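# Close the white door from inside until it latches

## Task

Push the white door closed while working from inside the room so that its latch catches and keeps it shut. Change nothing else in the scene, and finish with both grippers holding nothing after releasing and backing away. The robot must not topple or be left leaning. Once everything has settled, during the final second neither arm (hands included) nor the lift may be in contact with anything, and the base may not touch any movable object such as a part, box, cart, lid or drawer.

## Robot and tools

ROBOT. The LinearBot has an omnidirectional wheeled base and a column about 1.7 m high. A carriage rides up and down it (lift_m) and carries two identical six-joint arms, each ending in a two-finger gripper. Arm bases sit roughly 0.57 m + lift_m above the floor, with carriage parts hanging about 0.15 m lower. A hand reaches up to 0.78 m from its shoulder but only about 0.38 m below its arm base. A hand is roughly 0.16 m long and 0.1 m wide (0.14 m open). Parked arm joints 1 to 6: 0, 0.05, 0.05, 1.45, 0, 0. With both parked the robot is about 0.85 m wide and 0.65 m long. Cameras: carriage_camera (fixed, facing forward, tilted about 20 degrees down), left_wrist_camera and right_wrist_camera (looking past the fingertips).

FRAMES. All positions are in metres. Base frame: origin on the floor below the base centre, x forward, y left, z up. The left_hand and right_hand readings give the midpoint between each hand's finger pads in this frame; quat_wxyz gives hand orientation (hand z runs along the fingers, fingers open along hand y; pointing straight up with joints 1, 5, 6 at 0 gives (1, 0, 0, 0)). The odometry frame is the base frame as it stood at scene start; base_odometry counts only wheel rotation (slip counts as travel), heading in rad, positive left, -3.142 to 3.142. Hand readings tend to sit slightly above the true hand, more so at long reach.

move. Every argument except cameras and blocking forms one action. base takes exactly one key, each a relative offset from where the base last measured itself: translate_m (forward +, -2 to 2 m), strafe_m (left +, -2 to 2 m), rotate_rad (counter-clockwise +, -6.3 to 6.3 rad). joints is a single object of absolute targets keyed by name, covering both arms and the lift: lift_m 0 to 1 m; for each side (left_ and right_) joint1_rad -2.617 to 3.054 (yaw about vertical, 0 forward, + left), joint2_rad 0 to 3.141 (shoulder: 0 upper arm back and level, 1.57 vertical, 3.14 forward and level), joint3_rad 0 to 3.141 (elbow, 0 folded, 3.14 straight), joint4_rad -1.57 to 1.57 (wrist pitch, + lifts fingertips), joint5_rad -1.57 to 1.57 (wrist yaw, + swings fingertips RIGHT), joint6_rad -2.094 to 2.094 (roll, + clockwise seen from forearm), gripper_m 0 to 0.093 (pad gap). speeds caps top speed for this action only: translate_m and strafe_m 0.02 to 0.5 m/s, rotate_rad 0.05 to 1.57 rad/s, lift_m 0.08 to 0.27 m/s (default 0.25); otherwise the maximum is used. min_time_s (0.1 to 8 s) sets the shortest duration of arm and gripper motions; a very short value makes arms fast and able to overshoot. cameras lists camera names or ["all"]. blocking true (default) waits until everything rests; false returns in about half a second while motion continues. An unknown key makes a call invalid; an out-of-range number is refused, and a refusal or an unplanned stop cancels the rest of that reply's move, wait and finished_scene calls.

Other tools: wait(seconds 0 to 10, cameras) lets the scene run and returns state; stop(cameras) brakes all running motions (the base coasts somewhat first); zoom_image(camera, region [x0, y0, x1, y1] pixels, at most 504 by 504) enlarges part of the latest image; read_manual gives licence texts; finished_scene(scene) ends the scene irreversibly.

RESULTS. The move line reads done when all motions finished, else the worst status. base_status and joint_status per motion: moving, done, off_target (rested short, may still push), contact_stop (base or lift met resistance), time_out, stopped, not_followed (arm target withheld by self-collision check; shown with "joint command not followed"), limit_stop_at_motor_heat. on_its_own lists what the robot did unprompted; "held at" is a target. motor_effort is percent of maximum (peak in brackets), fairly inaccurate. Joint torques are in N m, wrapping at ±28 for joints 1 to 3. Motor temperatures: MOTOR HOT appears at 75 °C; at 100 °C an OVER-TEMPERATURE FAULT drops that arm for 30 to 60 s, after which targets must be resent. Stretched or pushing arms heat up; parking cools them. Gripper readings on a firm grip may read a few mm narrower than the object; on nothing, 0.000 to 0.003.

CAUTIONS. The base does not sense arm collisions; a drive can bend an arm and still report done. Arms have no contact stop and keep pressing. Never let the arms strike or squeeze each other, grippers included. Tipping risk grows with a high carriage, outstretched or loaded arms, pushing or pulling, and abrupt stops; never drive away while a hand grips a closed door's handle, and do not repeat such a drive after a contact_stop. Rising hand z with no command, or a tilted image, signals a lean; back off about 0.2 m. Avoid slamming the door, hard hits and hard pushes. Turning joint 1 outward by 0.5 rad or more with joint 2 under 0.8 rad can hit the column. Finish with open, empty hands pulled back, lift and arms clear of everything, base away from movable items, then call finished_scene.

Each tool is called after "Request:" as name(argument=value, ...), one argument or row to a line, values as JSON.

## Session

Request:
move(
)

Scene clock: 0.00 s.
Joint torques (N m): no reading
Motor temperatures (°C): left_arm=[31 34 39 31 28 30 27] | right_arm=[32 35 36 31 30 29 31]
base_odometry: x=+0.000 y=+0.000 heading=+0.000
base_status: not commanded
joint_positions: lift_m=+0.300 left_joint1_rad=-0.003 left_joint2_rad=+0.052 left_joint3_rad=+0.038 left_joint4_rad=+1.430 left_joint5_rad=-0.033 left_joint6_rad=+0.031 left_gripper_m=+0.09396 right_joint1_rad=+0.000 right_joint2_rad=+0.035 right_joint3_rad=+0.040 right_joint4_rad=+1.434 right_joint5_rad=-0.028 right_joint6_rad=-0.032 right_gripper_m=+0.09396
joint_status: not commanded
motor_effort: lift_m=+18 drive_wheels=+1
left_hand: x=+0.2553 y=+0.3028 z=+1.3095 quat_wxyz=(+0.997, -0.015, +0.077, +0.015) (m; base frame)
right_hand: x=+0.2486 y=-0.2923 z=+1.3103 quat_wxyz=(+0.998, -0.015, +0.066, -0.015) (m; base frame)
pictures: carriage_camera, left_wrist_camera, right_wrist_camera
Images, in order (width x height): carriage_camera 672x504, left_wrist_camera 672x504, right_wrist_camera 672x504.

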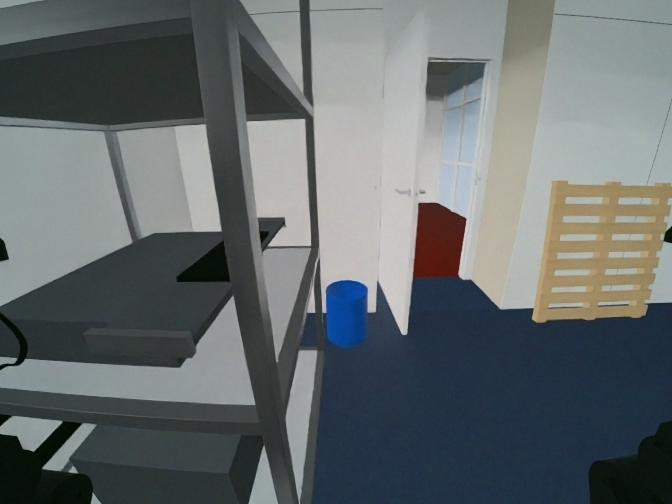

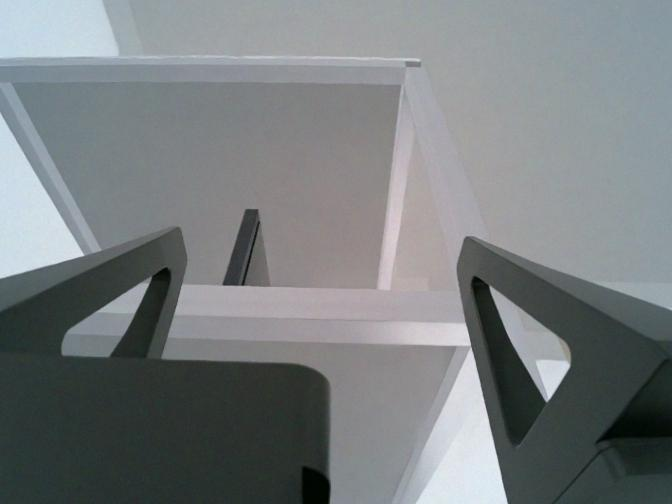

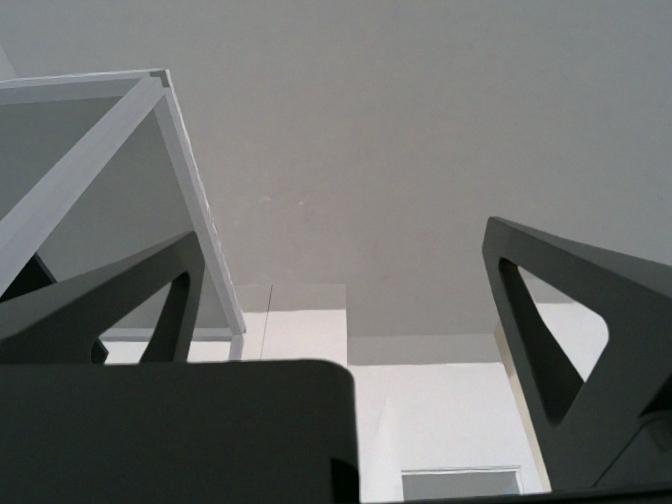

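Request:
zoom_image(
  camera="carriage_camera",
  region=[290, 0, 520, 200],
)

Request:
zoom_image(
  camera="carriage_camera",
  region=[290, 160, 520, 360],
)

Scaled by 2.191 from the camera's 672x504 image, which has a finer 960x720 frame.

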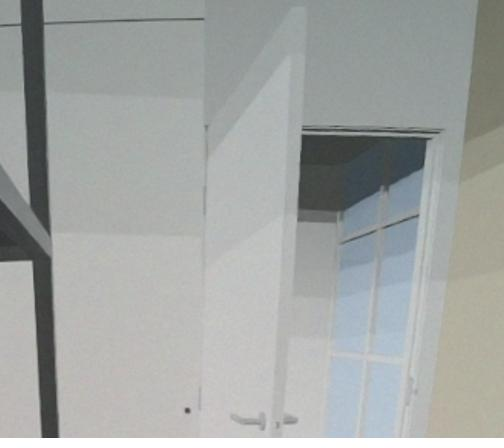

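Scaled by 2.191 from the camera's 672x504 image, which has a finer 960x720 frame.

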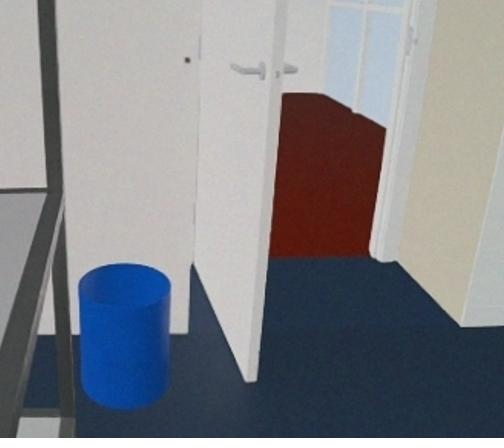

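Request:
move(
  base={"strafe_m": -0.8},
  speeds={"strafe_m": 0.35},
)

Request:
move(
  base={"translate_m": 0.6},
  joints={"left_joint1_rad": 0.35, "left_joint2_rad": 2.0, "left_joint3_rad": 1.4, "left_joint4_rad": 0.6, "left_joint5_rad": 0, "left_joint6_rad": 0, "left_gripper_m": 0},
  speeds={"translate_m": 0.3},
  min_time_s=2,
  cameras=["all"],
)

Scene clock: 76.47 s.
Joint torques (N m): left_arm=[-0.05 3.99 5.63 -0.09 0.11 0.09] | right_arm=[-0.28 3.96 5.97 -0.22 -0.03 -0.03]
move: done
base_odometry: x=-0.001 y=-0.800 heading=-0.001
base_status: done
joint_positions: lift_m=+0.300 left_joint1_rad=-0.003 left_joint2_rad=+0.052 left_joint3_rad=+0.038 left_joint4_rad=+1.430 left_joint5_rad=-0.033 left_joint6_rad=+0.031 left_gripper_m=+0.09396 right_joint1_rad=+0.000 right_joint2_rad=+0.035 right_joint3_rad=+0.040 right_joint4_rad=+1.434 right_joint5_rad=-0.028 right_joint6_rad=-0.032 right_gripper_m=+0.09396
joint_status: not commanded
motor_effort: lift_m=+18(18) drive_wheels=-3(18)
left_hand: x=+0.2553 y=+0.3028 z=+1.3095 quat_wxyz=(+0.997, -0.015, +0.077, +0.015) (m; base frame)
right_hand: x=+0.2486 y=-0.2923 z=+1.3103 quat_wxyz=(+0.998, -0.015, +0.066, -0.015) (m; base frame)
pictures: none

Scene clock: 80.03 s.
Joint torques (N m): left_arm=[0.16 -11.48 9.44 1.9 0.29 -0.09] | right_arm=[-0.06 3.9 5.94 -0.19 -0.06 -0.04]
move: done
base_odometry: x=+0.599 y=-0.801 heading=-0.001
base_status: done
joint_positions: lift_m=+0.300 left_joint1_rad=+0.347 left_joint2_rad=+1.993 left_joint3_rad=+1.373 left_joint4_rad=+0.605 left_joint5_rad=-0.014 left_joint6_rad=+0.012 left_gripper_m=+0.00067 right_joint1_rad=+0.000 right_joint2_rad=+0.035 right_joint3_rad=+0.040 right_joint4_rad=+1.434 right_joint5_rad=-0.028 right_joint6_rad=-0.032 right_gripper_m=+0.09396
joint_status: all done
motor_effort: lift_m=+18(18) drive_wheels=-2(15)
left_hand: x=+0.7884 y=+0.5067 z=+1.1379 quat_wxyz=(+0.690, -0.123, +0.702, +0.130) (m; base frame)
right_hand: x=+0.2486 y=-0.2923 z=+1.3103 quat_wxyz=(+0.998, -0.015, +0.066, -0.015) (m; base frame)
pictures: carriage_camera, left_wrist_camera, right_wrist_camera
Images, in order (width x height): carriage_camera 672x504, left_wrist_camera 672x504, right_wrist_camera 672x504.

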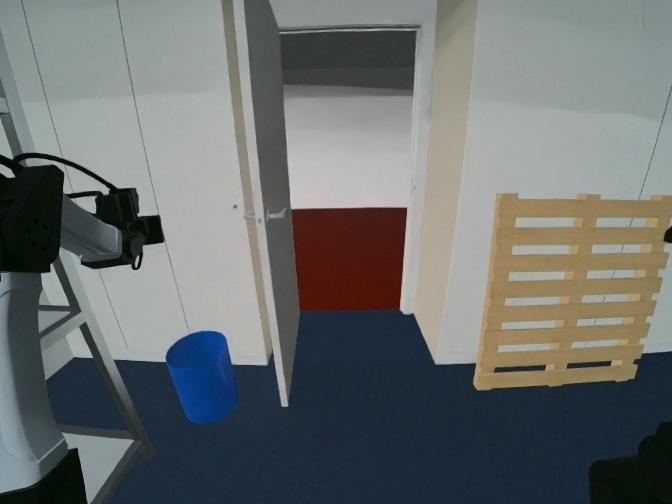

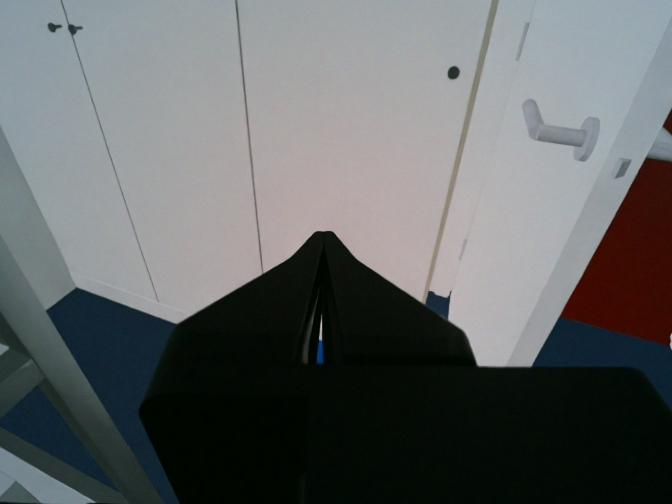

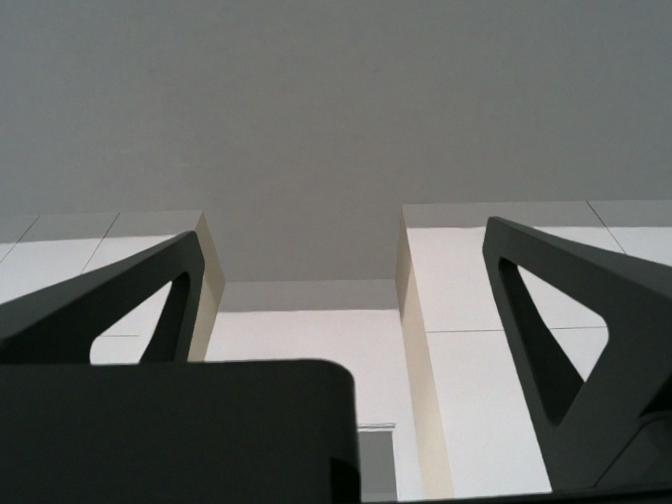

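Request:
move(
  base={"translate_m": 0.72},
  speeds={"translate_m": 0.25},
  cameras=["all"],
)

Scene clock: 93.20 s.
Joint torques (N m): left_arm=[-4.19 -10.63 9.42 2.07 2.19 -0.05] | right_arm=[-0.1 3.89 6.01 -0.18 -0.06 -0.04]
Motor temperatures (°C): left_arm=[31 38 45 35 28 30 27] | right_arm=[31 37 37 30 30 29 31]
move: done
base_odometry: x=+1.319 y=-0.802 heading=-0.001
base_status: done
joint_positions: lift_m=+0.300 left_joint1_rad=+0.402 left_joint2_rad=+1.986 left_joint3_rad=+1.370 left_joint4_rad=+0.588 left_joint5_rad=-0.180 left_joint6_rad=+0.008 left_gripper_m=+0.00067 right_joint1_rad=+0.000 right_joint2_rad=+0.035 right_joint3_rad=+0.040 right_joint4_rad=+1.432 right_joint5_rad=-0.028 right_joint6_rad=-0.032 right_gripper_m=+0.09396
joint_status: not commanded
motor_effort: lift_m=+18(18) drive_wheels=+5(15)
left_hand: x=+0.7609 y=+0.5630 z=+1.1365 quat_wxyz=(+0.667, -0.201, +0.688, +0.205) (m; base frame)
right_hand: x=+0.2490 y=-0.2923 z=+1.3103 quat_wxyz=(+0.998, -0.015, +0.066, -0.015) (m; base frame)
pictures: carriage_camera, left_wrist_camera, right_wrist_camera
Images, in order (width x height): carriage_camera 672x504, left_wrist_camera 672x504, right_wrist_camera 672x504.

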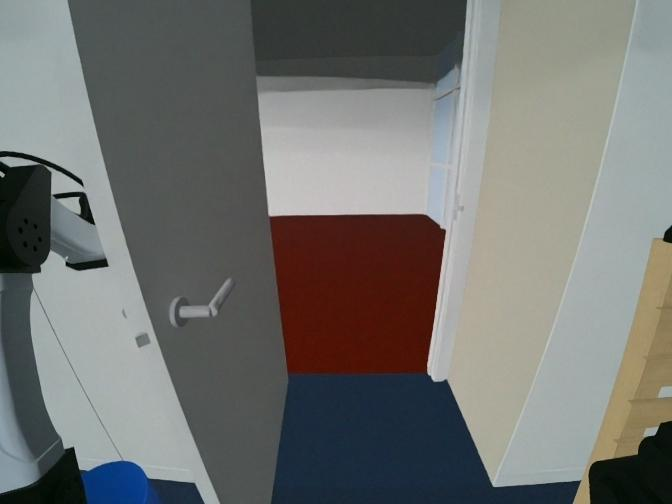

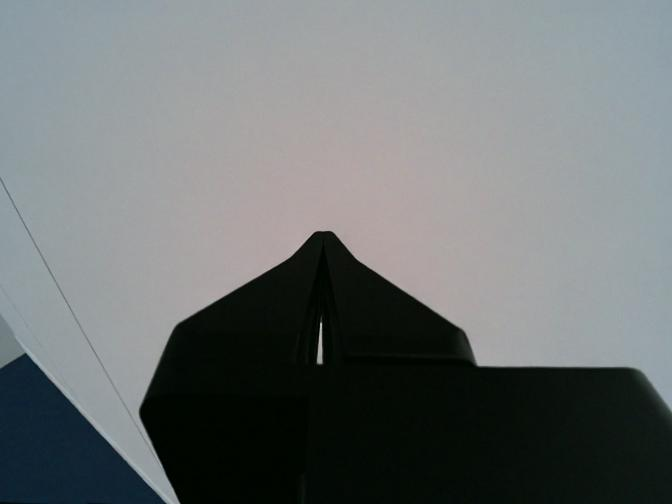

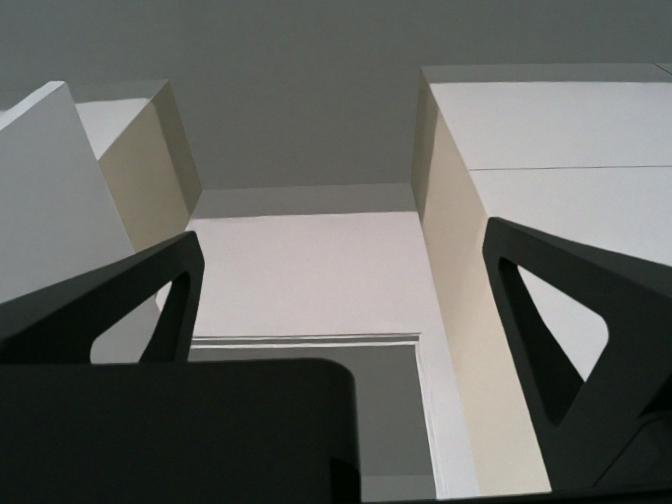

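Request:
move(
  base={"translate_m": -0.05},
  speeds={"translate_m": 0.1},
)

Request:
move(
  base={"strafe_m": -0.3},
  speeds={"strafe_m": 0.12},
  cameras=["all"],
)

Scene clock: 101.80 s.
Joint torques (N m): left_arm=[0.05 -10.85 9.44 2.11 0.33 -0.04] | right_arm=[-0.02 3.85 5.97 -0.16 -0.06 -0.04]
move: done
base_odometry: x=+1.269 y=-0.802 heading=-0.001
base_status: done
joint_positions: lift_m=+0.300 left_joint1_rad=+0.349 left_joint2_rad=+1.987 left_joint3_rad=+1.370 left_joint4_rad=+0.589 left_joint5_rad=-0.016 left_joint6_rad=+0.008 left_gripper_m=+0.00066 right_joint1_rad=+0.000 right_joint2_rad=+0.035 right_joint3_rad=+0.040 right_joint4_rad=+1.432 right_joint5_rad=-0.028 right_joint6_rad=-0.032 right_gripper_m=+0.09396
joint_status: not commanded
motor_effort: lift_m=+18(18) drive_wheels=+2(10)
left_hand: x=+0.7867 y=+0.5079 z=+1.1358 quat_wxyz=(+0.685, -0.127, +0.706, +0.129) (m; base frame)
right_hand: x=+0.2490 y=-0.2923 z=+1.3103 quat_wxyz=(+0.998, -0.015, +0.066, -0.015) (m; base frame)
pictures: none

Scene clock: 105.07 s.
Joint torques (N m): left_arm=[-0.08 -11.06 9.36 2.06 0.22 -0.05] | right_arm=[-0.18 3.86 5.97 -0.19 -0.05 -0.04]
move: done
base_odometry: x=+1.269 y=-1.102 heading=-0.001
base_status: done
joint_positions: lift_m=+0.300 left_joint1_rad=+0.352 left_joint2_rad=+1.989 left_joint3_rad=+1.372 left_joint4_rad=+0.589 left_joint5_rad=-0.008 left_joint6_rad=+0.008 left_gripper_m=+0.00066 right_joint1_rad=+0.000 right_joint2_rad=+0.035 right_joint3_rad=+0.040 right_joint4_rad=+1.432 right_joint5_rad=-0.028 right_joint6_rad=-0.032 right_gripper_m=+0.09396
joint_status: not commanded
motor_effort: lift_m=+18(18) drive_wheels=-2(11)
left_hand: x=+0.7870 y=+0.5086 z=+1.1358 quat_wxyz=(+0.685, -0.125, +0.706, +0.128) (m; base frame)
right_hand: x=+0.2490 y=-0.2923 z=+1.3103 quat_wxyz=(+0.998, -0.015, +0.066, -0.015) (m; base frame)
pictures: carriage_camera, left_wrist_camera, right_wrist_camera
Images, in order (width x height): carriage_camera 672x504, left_wrist_camera 672x504, right_wrist_camera 672x504.

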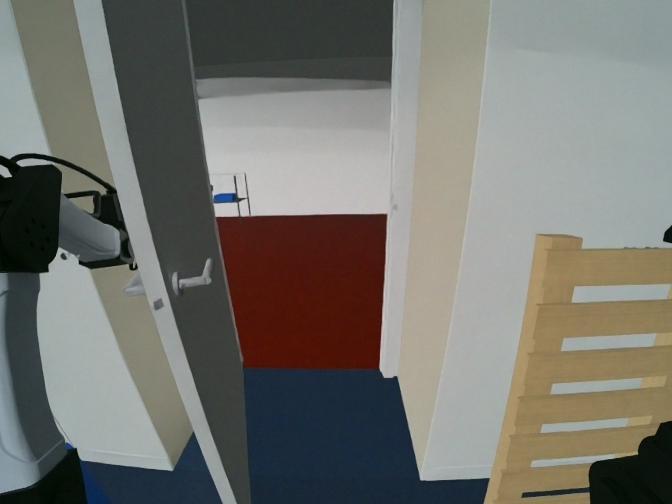

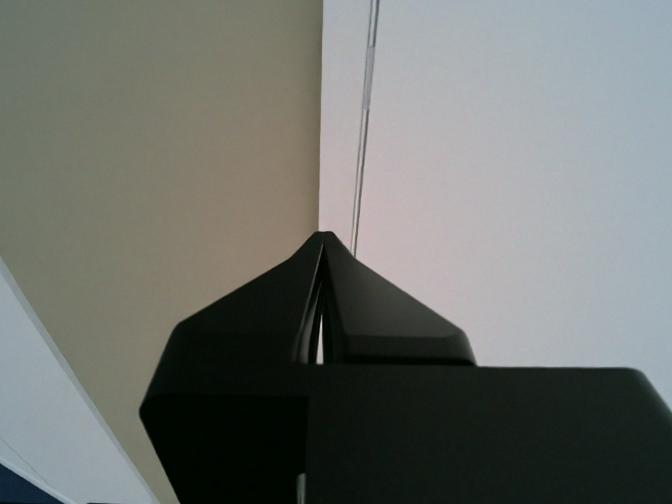

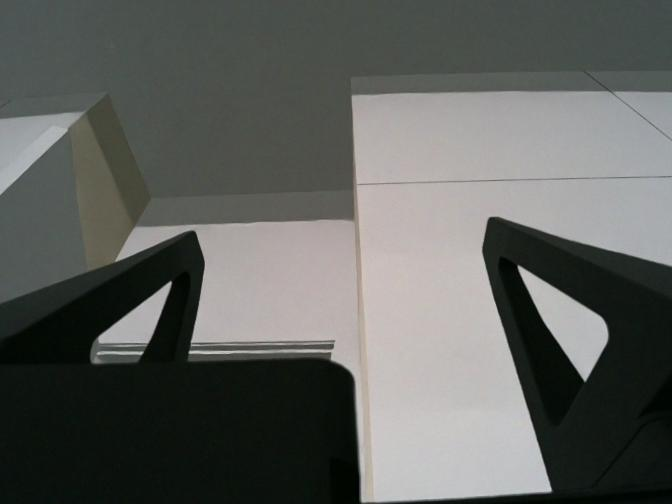

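Request:
move(
  joints={"left_joint1_rad": -0.35},
  min_time_s=3.5,
  cameras=["carriage_camera","left_wrist_camera"],
)

Scene clock: 114.47 s.
Joint torques (N m): left_arm=[-0.61 -11.12 9.39 2.05 0.25 0] | right_arm=[-0.17 3.84 5.97 -0.18 -0.07 -0.05]
move: done
base_odometry: x=+1.269 y=-1.102 heading=-0.001
base_status: not commanded
joint_positions: lift_m=+0.300 left_joint1_rad=-0.344 left_joint2_rad=+1.989 left_joint3_rad=+1.372 left_joint4_rad=+0.589 left_joint5_rad=-0.014 left_joint6_rad=+0.004 left_gripper_m=+0.00066 right_joint1_rad=+0.000 right_joint2_rad=+0.035 right_joint3_rad=+0.040 right_joint4_rad=+1.432 right_joint5_rad=-0.028 right_joint6_rad=-0.032 right_gripper_m=+0.09396
joint_status: all done
motor_effort: lift_m=+18(18) drive_wheels=+0(4)
left_hand: x=+0.7899 y=+0.0936 z=+1.1358 quat_wxyz=(+0.688, +0.119, +0.707, -0.113) (m; base frame)
right_hand: x=+0.2490 y=-0.2923 z=+1.3103 quat_wxyz=(+0.998, -0.015, +0.066, -0.015) (m; base frame)
pictures: carriage_camera, left_wrist_camera
Images, in order (width x height): carriage_camera 672x504, left_wrist_camera 672x504.

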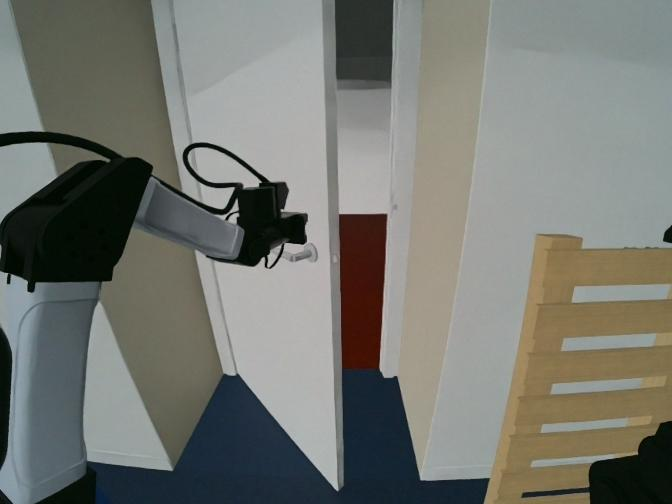

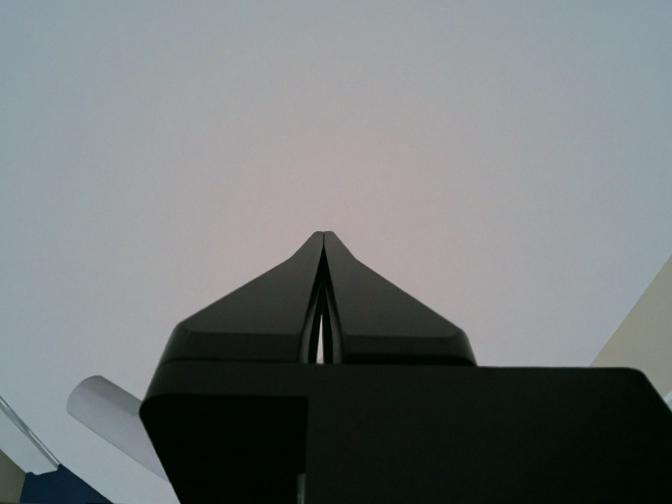

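Request:
move(
  base={"strafe_m": 0.16},
  speeds={"strafe_m": 0.2},
)

Request:
move(
  base={"translate_m": 0.6},
  speeds={"translate_m": 0.2},
  cameras=["carriage_camera","left_wrist_camera"],
)

Scene clock: 132.57 s.
Joint torques (N m): left_arm=[-0.38 -10.92 9.25 2.1 0.26 0] | right_arm=[-0.1 3.84 6.02 -0.18 -0.06 -0.05]
Motor temperatures (°C): left_arm=[31 44 48 38 28 30 28] | right_arm=[31 37 38 30 30 29 31]
move: done
base_odometry: x=+1.269 y=-0.942 heading=-0.001
base_status: done
joint_positions: lift_m=+0.300 left_joint1_rad=-0.345 left_joint2_rad=+1.989 left_joint3_rad=+1.372 left_joint4_rad=+0.589 left_joint5_rad=-0.013 left_joint6_rad=+0.004 left_gripper_m=+0.00066 right_joint1_rad=+0.000 right_joint2_rad=+0.035 right_joint3_rad=+0.040 right_joint4_rad=+1.432 right_joint5_rad=-0.028 right_joint6_rad=-0.032 right_gripper_m=+0.09396
joint_status: not commanded
motor_effort: lift_m=+18(18) drive_wheels=+0(13)
left_hand: x=+0.7897 y=+0.0931 z=+1.1358 quat_wxyz=(+0.688, +0.120, +0.707, -0.114) (m; base frame)
right_hand: x=+0.2490 y=-0.2923 z=+1.3103 quat_wxyz=(+0.998, -0.015, +0.066, -0.015) (m; base frame)
pictures: none

Scene clock: 136.67 s.
Joint torques (N m): left_arm=[1.17 -11.25 9.18 2.13 -0.28 0.01] | right_arm=[-0.13 3.86 5.97 -0.16 -0.05 -0.05]
move: done
base_odometry: x=+1.869 y=-0.942 heading=-0.001
base_status: done
joint_positions: lift_m=+0.300 left_joint1_rad=-0.366 left_joint2_rad=+1.990 left_joint3_rad=+1.373 left_joint4_rad=+0.584 left_joint5_rad=+0.032 left_joint6_rad=+0.004 left_gripper_m=+0.00066 right_joint1_rad=+0.000 right_joint2_rad=+0.035 right_joint3_rad=+0.040 right_joint4_rad=+1.432 right_joint5_rad=-0.028 right_joint6_rad=-0.032 right_gripper_m=+0.09396
joint_status: not commanded
motor_effort: lift_m=+18(18) drive_wheels=+3(14)
left_hand: x=+0.7824 y=+0.0735 z=+1.1342 quat_wxyz=(+0.682, +0.143, +0.704, -0.137) (m; base frame)
right_hand: x=+0.2490 y=-0.2923 z=+1.3103 quat_wxyz=(+0.998, -0.015, +0.067, -0.015) (m; base frame)
pictures: carriage_camera, left_wrist_camera
Images, in order (width x height): carriage_camera 672x504, left_wrist_camera 672x504.

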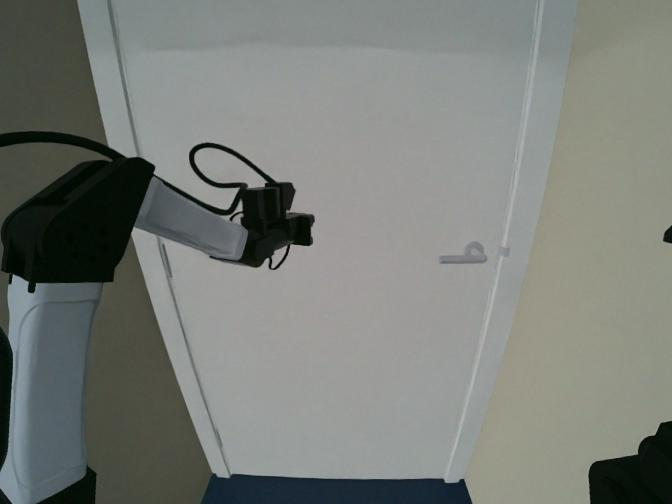

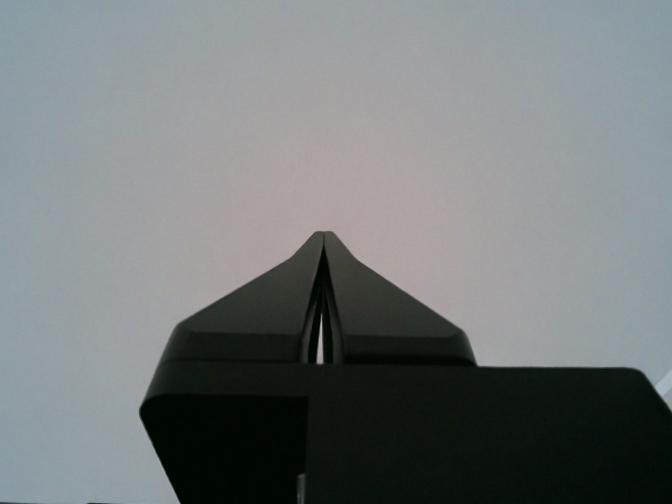

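Request:
zoom_image(
  camera="carriage_camera",
  region=[430, 180, 560, 320],
)

Request:
zoom_image(
  camera="carriage_camera",
  region=[400, 380, 520, 500],
)

Scaled by 3.600 from the camera's 672x504 image, which has a finer 960x720 frame.

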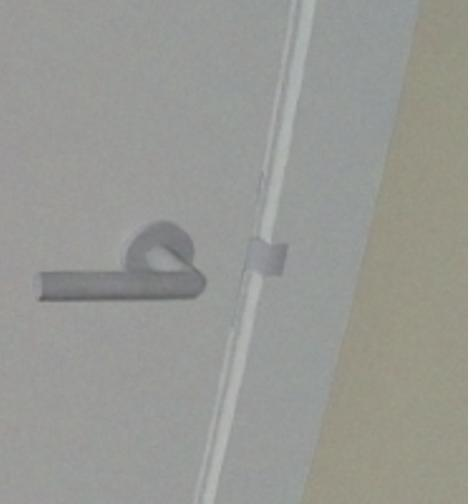

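Scaled by 4.200 from the camera's 672x504 image, which has a finer 960x720 frame.

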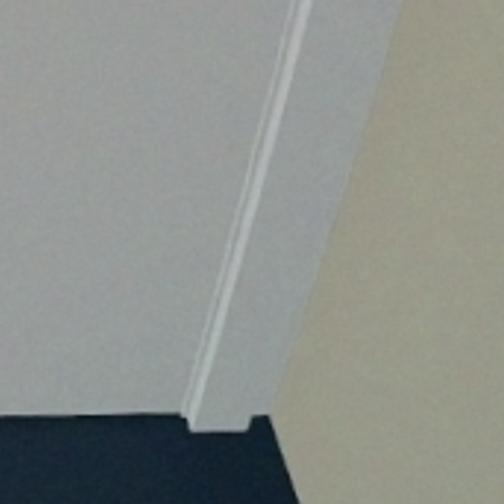

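Request:
move(
  base={"translate_m": -0.15},
  speeds={"translate_m": 0.2},
)

Request:
move(
  joints={"left_joint1_rad": 0, "left_joint2_rad": 0.05, "left_joint3_rad": 0.05, "left_joint4_rad": 1.45, "right_joint1_rad": 0.0, "right_joint2_rad": 2.0, "right_joint3_rad": 1.4, "right_joint4_rad": 0.6, "right_joint5_rad": 0, "right_joint6_rad": 0, "right_gripper_m": 0},
  min_time_s=2,
  cameras=["carriage_camera","right_wrist_camera"],
)

Scene clock: 159.83 s.
Joint torques (N m): left_arm=[-0.06 -11.22 9.31 2.09 -0.08 0.02] | right_arm=[-0.05 3.86 5.96 -0.18 -0.05 -0.04]
move: done
base_odometry: x=+1.719 y=-0.942 heading=-0.001
base_status: done
joint_positions: lift_m=+0.300 left_joint1_rad=-0.351 left_joint2_rad=+1.990 left_joint3_rad=+1.373 left_joint4_rad=+0.587 left_joint5_rad=+0.015 left_joint6_rad=+0.004 left_gripper_m=+0.00066 right_joint1_rad=+0.000 right_joint2_rad=+0.035 right_joint3_rad=+0.040 right_joint4_rad=+1.433 right_joint5_rad=-0.028 right_joint6_rad=-0.032 right_gripper_m=+0.09396
joint_status: not commanded
motor_effort: lift_m=+18(18) drive_wheels=+0(9)
left_hand: x=+0.7870 y=+0.0851 z=+1.1346 quat_wxyz=(+0.685, +0.132, +0.706, -0.125) (m; base frame)
right_hand: x=+0.2489 y=-0.2923 z=+1.3103 quat_wxyz=(+0.998, -0.015, +0.066, -0.015) (m; base frame)
pictures: none

Scene clock: 162.17 s.
Joint torques (N m): left_arm=[0.35 3.12 4.67 0.05 -0.08 -0.02] | right_arm=[-0.05 -10.17 10.35 2.15 0.06 0.05]
move: done
base_odometry: x=+1.719 y=-0.942 heading=-0.001
base_status: not commanded
joint_positions: lift_m=+0.300 left_joint1_rad=-0.006 left_joint2_rad=+0.057 left_joint3_rad=+0.057 left_joint4_rad=+1.434 left_joint5_rad=+0.012 left_joint6_rad=+0.004 left_gripper_m=+0.00066 right_joint1_rad=+0.000 right_joint2_rad=+1.989 right_joint3_rad=+1.373 right_joint4_rad=+0.608 right_joint5_rad=-0.013 right_joint6_rad=-0.009 right_gripper_m=+0.00010
joint_status: all done
motor_effort: lift_m=+18(18) drive_wheels=+1(2)
left_hand: x=+0.2505 y=+0.2948 z=+1.3148 quat_wxyz=(+0.998, +0.006, +0.069, -0.002) (m; base frame)
right_hand: x=+0.8249 y=-0.2950 z=+1.1409 quat_wxyz=(+0.704, -0.008, +0.710, +0.001) (m; base frame)
pictures: carriage_camera, right_wrist_camera
Images, in order (width x height): carriage_camera 672x504, right_wrist_camera 672x504.

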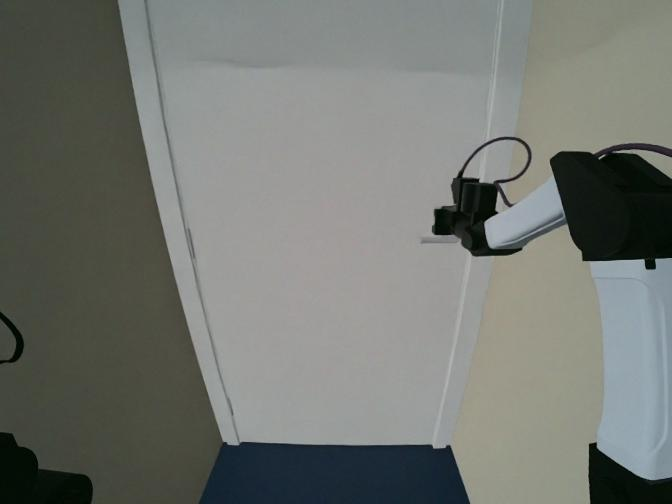

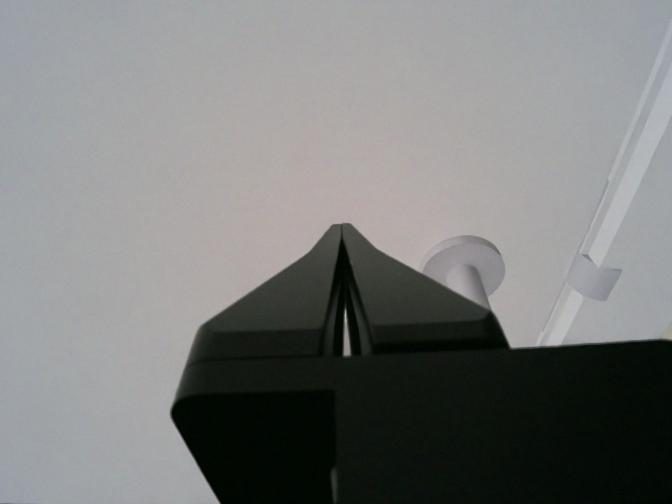

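Request:
move(
  joints={"lift_m": 0.36},
)

Request:
move(
  base={"translate_m": 0.14},
  speeds={"translate_m": 0.08},
  cameras=["carriage_camera","right_wrist_camera"],
)

Scene clock: 166.63 s.
Joint torques (N m): left_arm=[0.43 3.45 5.14 0.02 -0.1 0] | right_arm=[0.05 -11.07 9.14 2.19 0.06 0.06]
move: done
base_odometry: x=+1.719 y=-0.942 heading=-0.001
base_status: not commanded
joint_positions: lift_m=+0.360 left_joint1_rad=-0.006 left_joint2_rad=+0.054 left_joint3_rad=+0.051 left_joint4_rad=+1.438 left_joint5_rad=+0.012 left_joint6_rad=+0.004 left_gripper_m=+0.00066 right_joint1_rad=+0.000 right_joint2_rad=+1.996 right_joint3_rad=+1.386 right_joint4_rad=+0.605 right_joint5_rad=-0.012 right_joint6_rad=-0.008 right_gripper_m=+0.00010
joint_status: all done
motor_effort: lift_m=+17(21) drive_wheels=-1(3)
left_hand: x=+0.2500 y=+0.2948 z=+1.3736 quat_wxyz=(+0.998, +0.006, +0.067, -0.002) (m; base frame)
right_hand: x=+0.8272 y=-0.2951 z=+1.2020 quat_wxyz=(+0.705, -0.007, +0.709, +0.001) (m; base frame)
pictures: none

Scene clock: 169.00 s.
Joint torques (N m): left_arm=[0.38 3.38 4.9 -0.03 -0.05 0] | right_arm=[-0.08 7.28 16.28 5.77 0.13 0.03]
move: done
base_odometry: x=+1.859 y=-0.942 heading=-0.002
base_status: done
joint_positions: lift_m=+0.360 left_joint1_rad=-0.006 left_joint2_rad=+0.054 left_joint3_rad=+0.051 left_joint4_rad=+1.446 left_joint5_rad=+0.012 left_joint6_rad=+0.004 left_gripper_m=+0.00066 right_joint1_rad=+0.000 right_joint2_rad=+1.804 right_joint3_rad=+1.313 right_joint4_rad=+0.280 right_joint5_rad=-0.021 right_joint6_rad=-0.007 right_gripper_m=+0.00010
joint_status: not commanded
motor_effort: lift_m=+17(18) drive_wheels=+21(27)
left_hand: x=+0.2481 y=+0.2948 z=+1.3738 quat_wxyz=(+0.998, +0.006, +0.064, -0.002) (m; base frame)
right_hand: x=+0.7830 y=-0.2937 z=+1.1969 quat_wxyz=(+0.629, -0.009, +0.777, +0.006) (m; base frame)
pictures: carriage_camera, right_wrist_camera
Images, in order (width x height): carriage_camera 672x504, right_wrist_camera 672x504.

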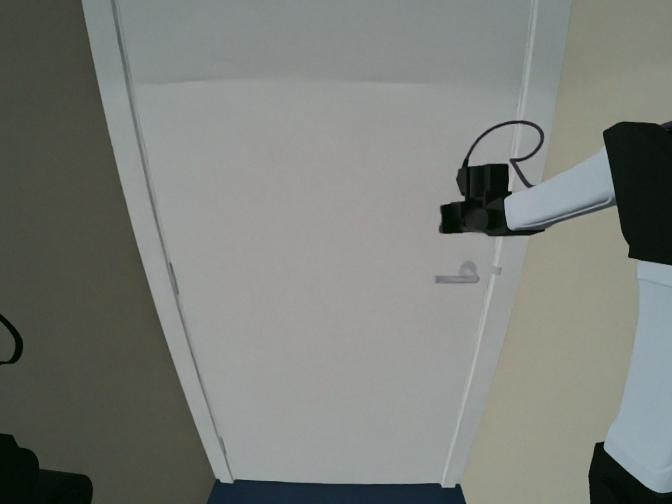

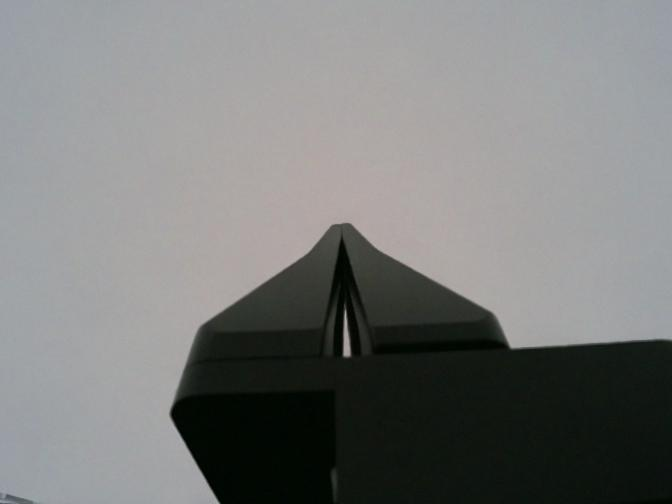

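Request:
zoom_image(
  camera="carriage_camera",
  region=[430, 200, 560, 340],
)

Request:
zoom_image(
  camera="carriage_camera",
  region=[400, 380, 520, 500],
)

Scaled by 3.600 from the camera's 672x504 image, which has a finer 960x720 frame.

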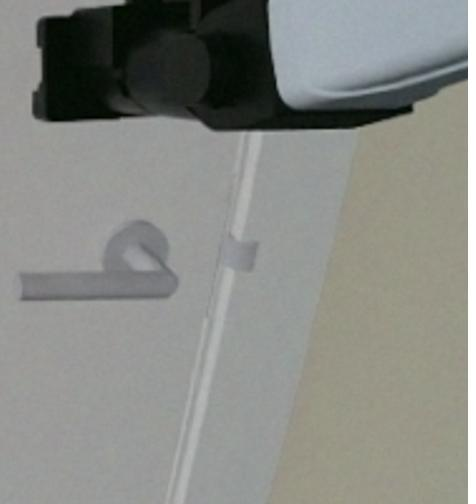

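Scaled by 4.200 from the camera's 672x504 image, which has a finer 960x720 frame.

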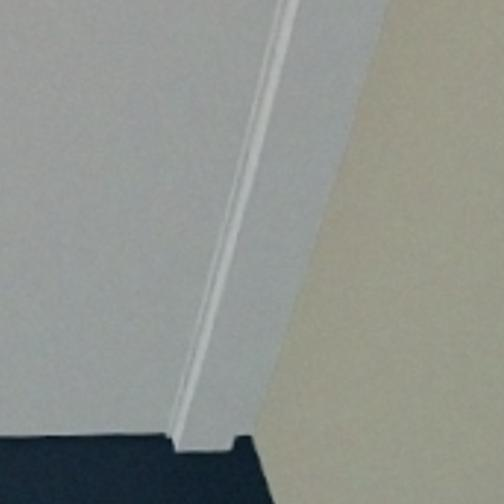

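Request:
move(
  base={"translate_m": 0.05},
  speeds={"translate_m": 0.06},
  cameras=["carriage_camera"],
)

Request:
move(
  base={"translate_m": -0.3},
  speeds={"translate_m": 0.15},
  cameras=["carriage_camera"],
)

Request:
move(
  joints={"right_joint1_rad": 0, "right_joint2_rad": 0.05, "right_joint3_rad": 0.05, "right_joint4_rad": 1.45},
  min_time_s=1.5,
  cameras=["carriage_camera"],
)

Scene clock: 184.77 s.
Joint torques (N m): left_arm=[0.43 3.54 5.09 -0.06 -0.03 0.02] | right_arm=[-0.1 15.76 16.31 7.71 0.77 0.05]
Motor temperatures (°C): left_arm=[31 42 47 37 28 30 28] | right_arm=[31 39 43 62 30 29 31]
move: contact_stop
base_odometry: x=+1.892 y=-0.942 heading=-0.006
base_status: translate_m contact_stop (by the wheels' count: +0.033 of +0.050)
joint_positions: lift_m=+0.360 left_joint1_rad=-0.006 left_joint2_rad=+0.054 left_joint3_rad=+0.050 left_joint4_rad=+1.448 left_joint5_rad=+0.012 left_joint6_rad=+0.004 left_gripper_m=+0.00066 right_joint1_rad=+0.000 right_joint2_rad=+1.717 right_joint3_rad=+1.313 right_joint4_rad=+0.084 right_joint5_rad=-0.092 right_joint6_rad=-0.007 right_gripper_m=+0.00010
joint_status: not commanded
motor_effort: lift_m=+16(18) drive_wheels=+26(46)
left_hand: x=+0.2480 y=+0.2949 z=+1.3737 quat_wxyz=(+0.998, +0.006, +0.063, -0.002) (m; base frame)
right_hand: x=+0.7573 y=-0.2811 z=+1.1967 quat_wxyz=(+0.585, -0.030, +0.810, +0.035) (m; base frame)
pictures: carriage_camera
Images, in order (width x height): carriage_camera 672x504.

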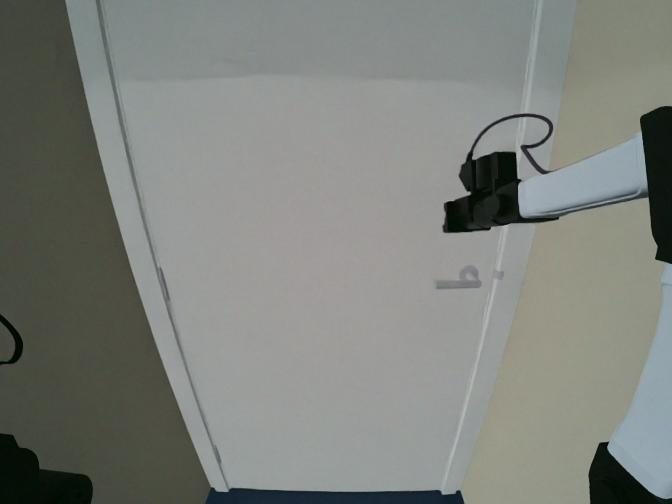

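not run: a stop that you did not command came earlier in this reply.

not run: a stop that you did not command came earlier in this reply.

Request:
move(
  base={"translate_m": -0.4},
  speeds={"translate_m": 0.15},
  cameras=["carriage_camera"],
)

Request:
move(
  joints={"right_joint1_rad": 0, "right_joint2_rad": 0.05, "right_joint3_rad": 0.05, "right_joint4_rad": 1.45},
  min_time_s=1.5,
  cameras=["carriage_camera"],
)

Request:
zoom_image(
  camera="carriage_camera",
  region=[380, 130, 500, 290],
)

Scene clock: 198.23 s.
Joint torques (N m): left_arm=[0.36 3.63 5.07 -0.08 -0.06 0.02] | right_arm=[-0.31 -10.7 10.22 2.38 0.06 0.03]
Motor temperatures (°C): left_arm=[31 40 46 36 28 30 28] | right_arm=[31 45 45 85 30 29 31]
move: done
MOTOR HOT: joint 4 (wrist pitch) of the right arm reports 85 °C; the controller stops that arm at 100 °C. To cool a motor, set the load down, stop pushing, or move to a pose that needs little force.
base_odometry: x=+1.492 y=-0.939 heading=-0.006
base_status: done
joint_positions: lift_m=+0.360 left_joint1_rad=-0.006 left_joint2_rad=+0.054 left_joint3_rad=+0.050 left_joint4_rad=+1.447 left_joint5_rad=+0.012 left_joint6_rad=+0.004 left_gripper_m=+0.00066 right_joint1_rad=+0.002 right_joint2_rad=+1.994 right_joint3_rad=+1.374 right_joint4_rad=+0.592 right_joint5_rad=-0.013 right_joint6_rad=-0.007 right_gripper_m=+0.00010
joint_status: not commanded
motor_effort: lift_m=+17(18) drive_wheels=+1(21)
left_hand: x=+0.2482 y=+0.2949 z=+1.3734 quat_wxyz=(+0.998, +0.006, +0.064, -0.002) (m; base frame)
right_hand: x=+0.8257 y=-0.2938 z=+1.1942 quat_wxyz=(+0.697, -0.008, +0.717, +0.003) (m; base frame)
pictures: carriage_camera
Images, in order (width x height): carriage_camera 672x504.

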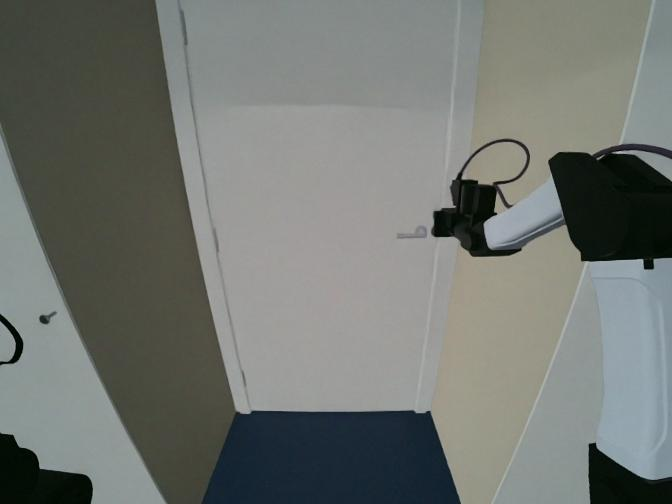

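Scene clock: 200.10 s.
Joint torques (N m): left_arm=[0.31 3.44 5 -0.08 -0.06 0] | right_arm=[-0.31 2.99 4.86 -0.11 0.04 0.04]
Motor temperatures (°C): left_arm=[31 40 46 36 28 30 28] | right_arm=[31 45 45 81 30 29 31]
move: done
MOTOR HOT: still on. Joint 4 (wrist pitch) of the right arm reports 81 °C.
base_odometry: x=+1.492 y=-0.939 heading=-0.006
base_status: not commanded
joint_positions: lift_m=+0.360 left_joint1_rad=-0.006 left_joint2_rad=+0.054 left_joint3_rad=+0.050 left_joint4_rad=+1.447 left_joint5_rad=+0.012 left_joint6_rad=+0.004 left_gripper_m=+0.00066 right_joint1_rad=+0.002 right_joint2_rad=+0.058 right_joint3_rad=+0.059 right_joint4_rad=+1.438 right_joint5_rad=-0.012 right_joint6_rad=-0.007 right_gripper_m=+0.00010
joint_status: all done
motor_effort: lift_m=+17(18) drive_wheels=+0(5)
left_hand: x=+0.2482 y=+0.2949 z=+1.3734 quat_wxyz=(+0.998, +0.006, +0.064, -0.002) (m; base frame)
right_hand: x=+0.2492 y=-0.2950 z=+1.3755 quat_wxyz=(+0.998, -0.006, +0.066, -0.002) (m; base frame)
pictures: carriage_camera
Images, in order (width x height): carriage_camera 672x504.

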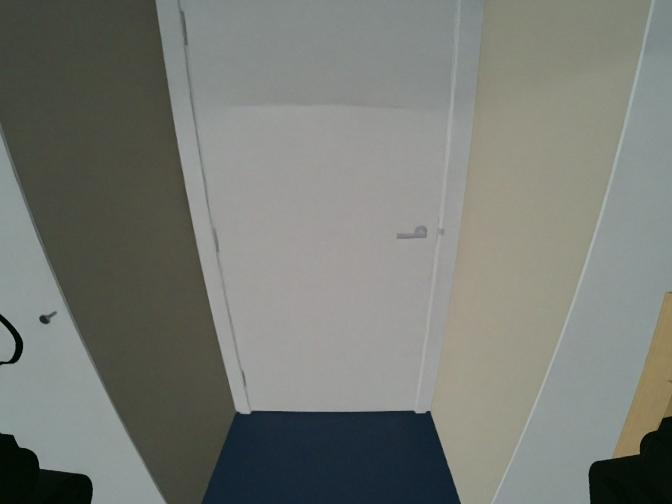

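Scaled by 3.150 from the camera's 672x504 image, which has a finer 960x720 frame.

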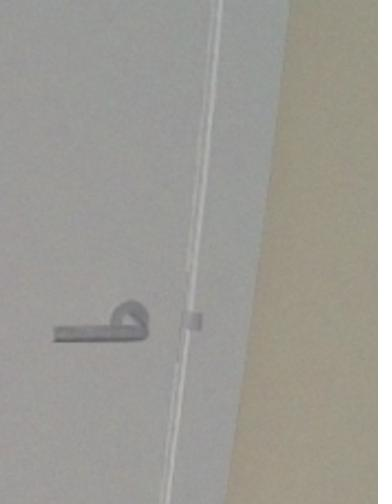

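Request:
finished_scene(
  scene=1,
)

The scene is finished: the task was done.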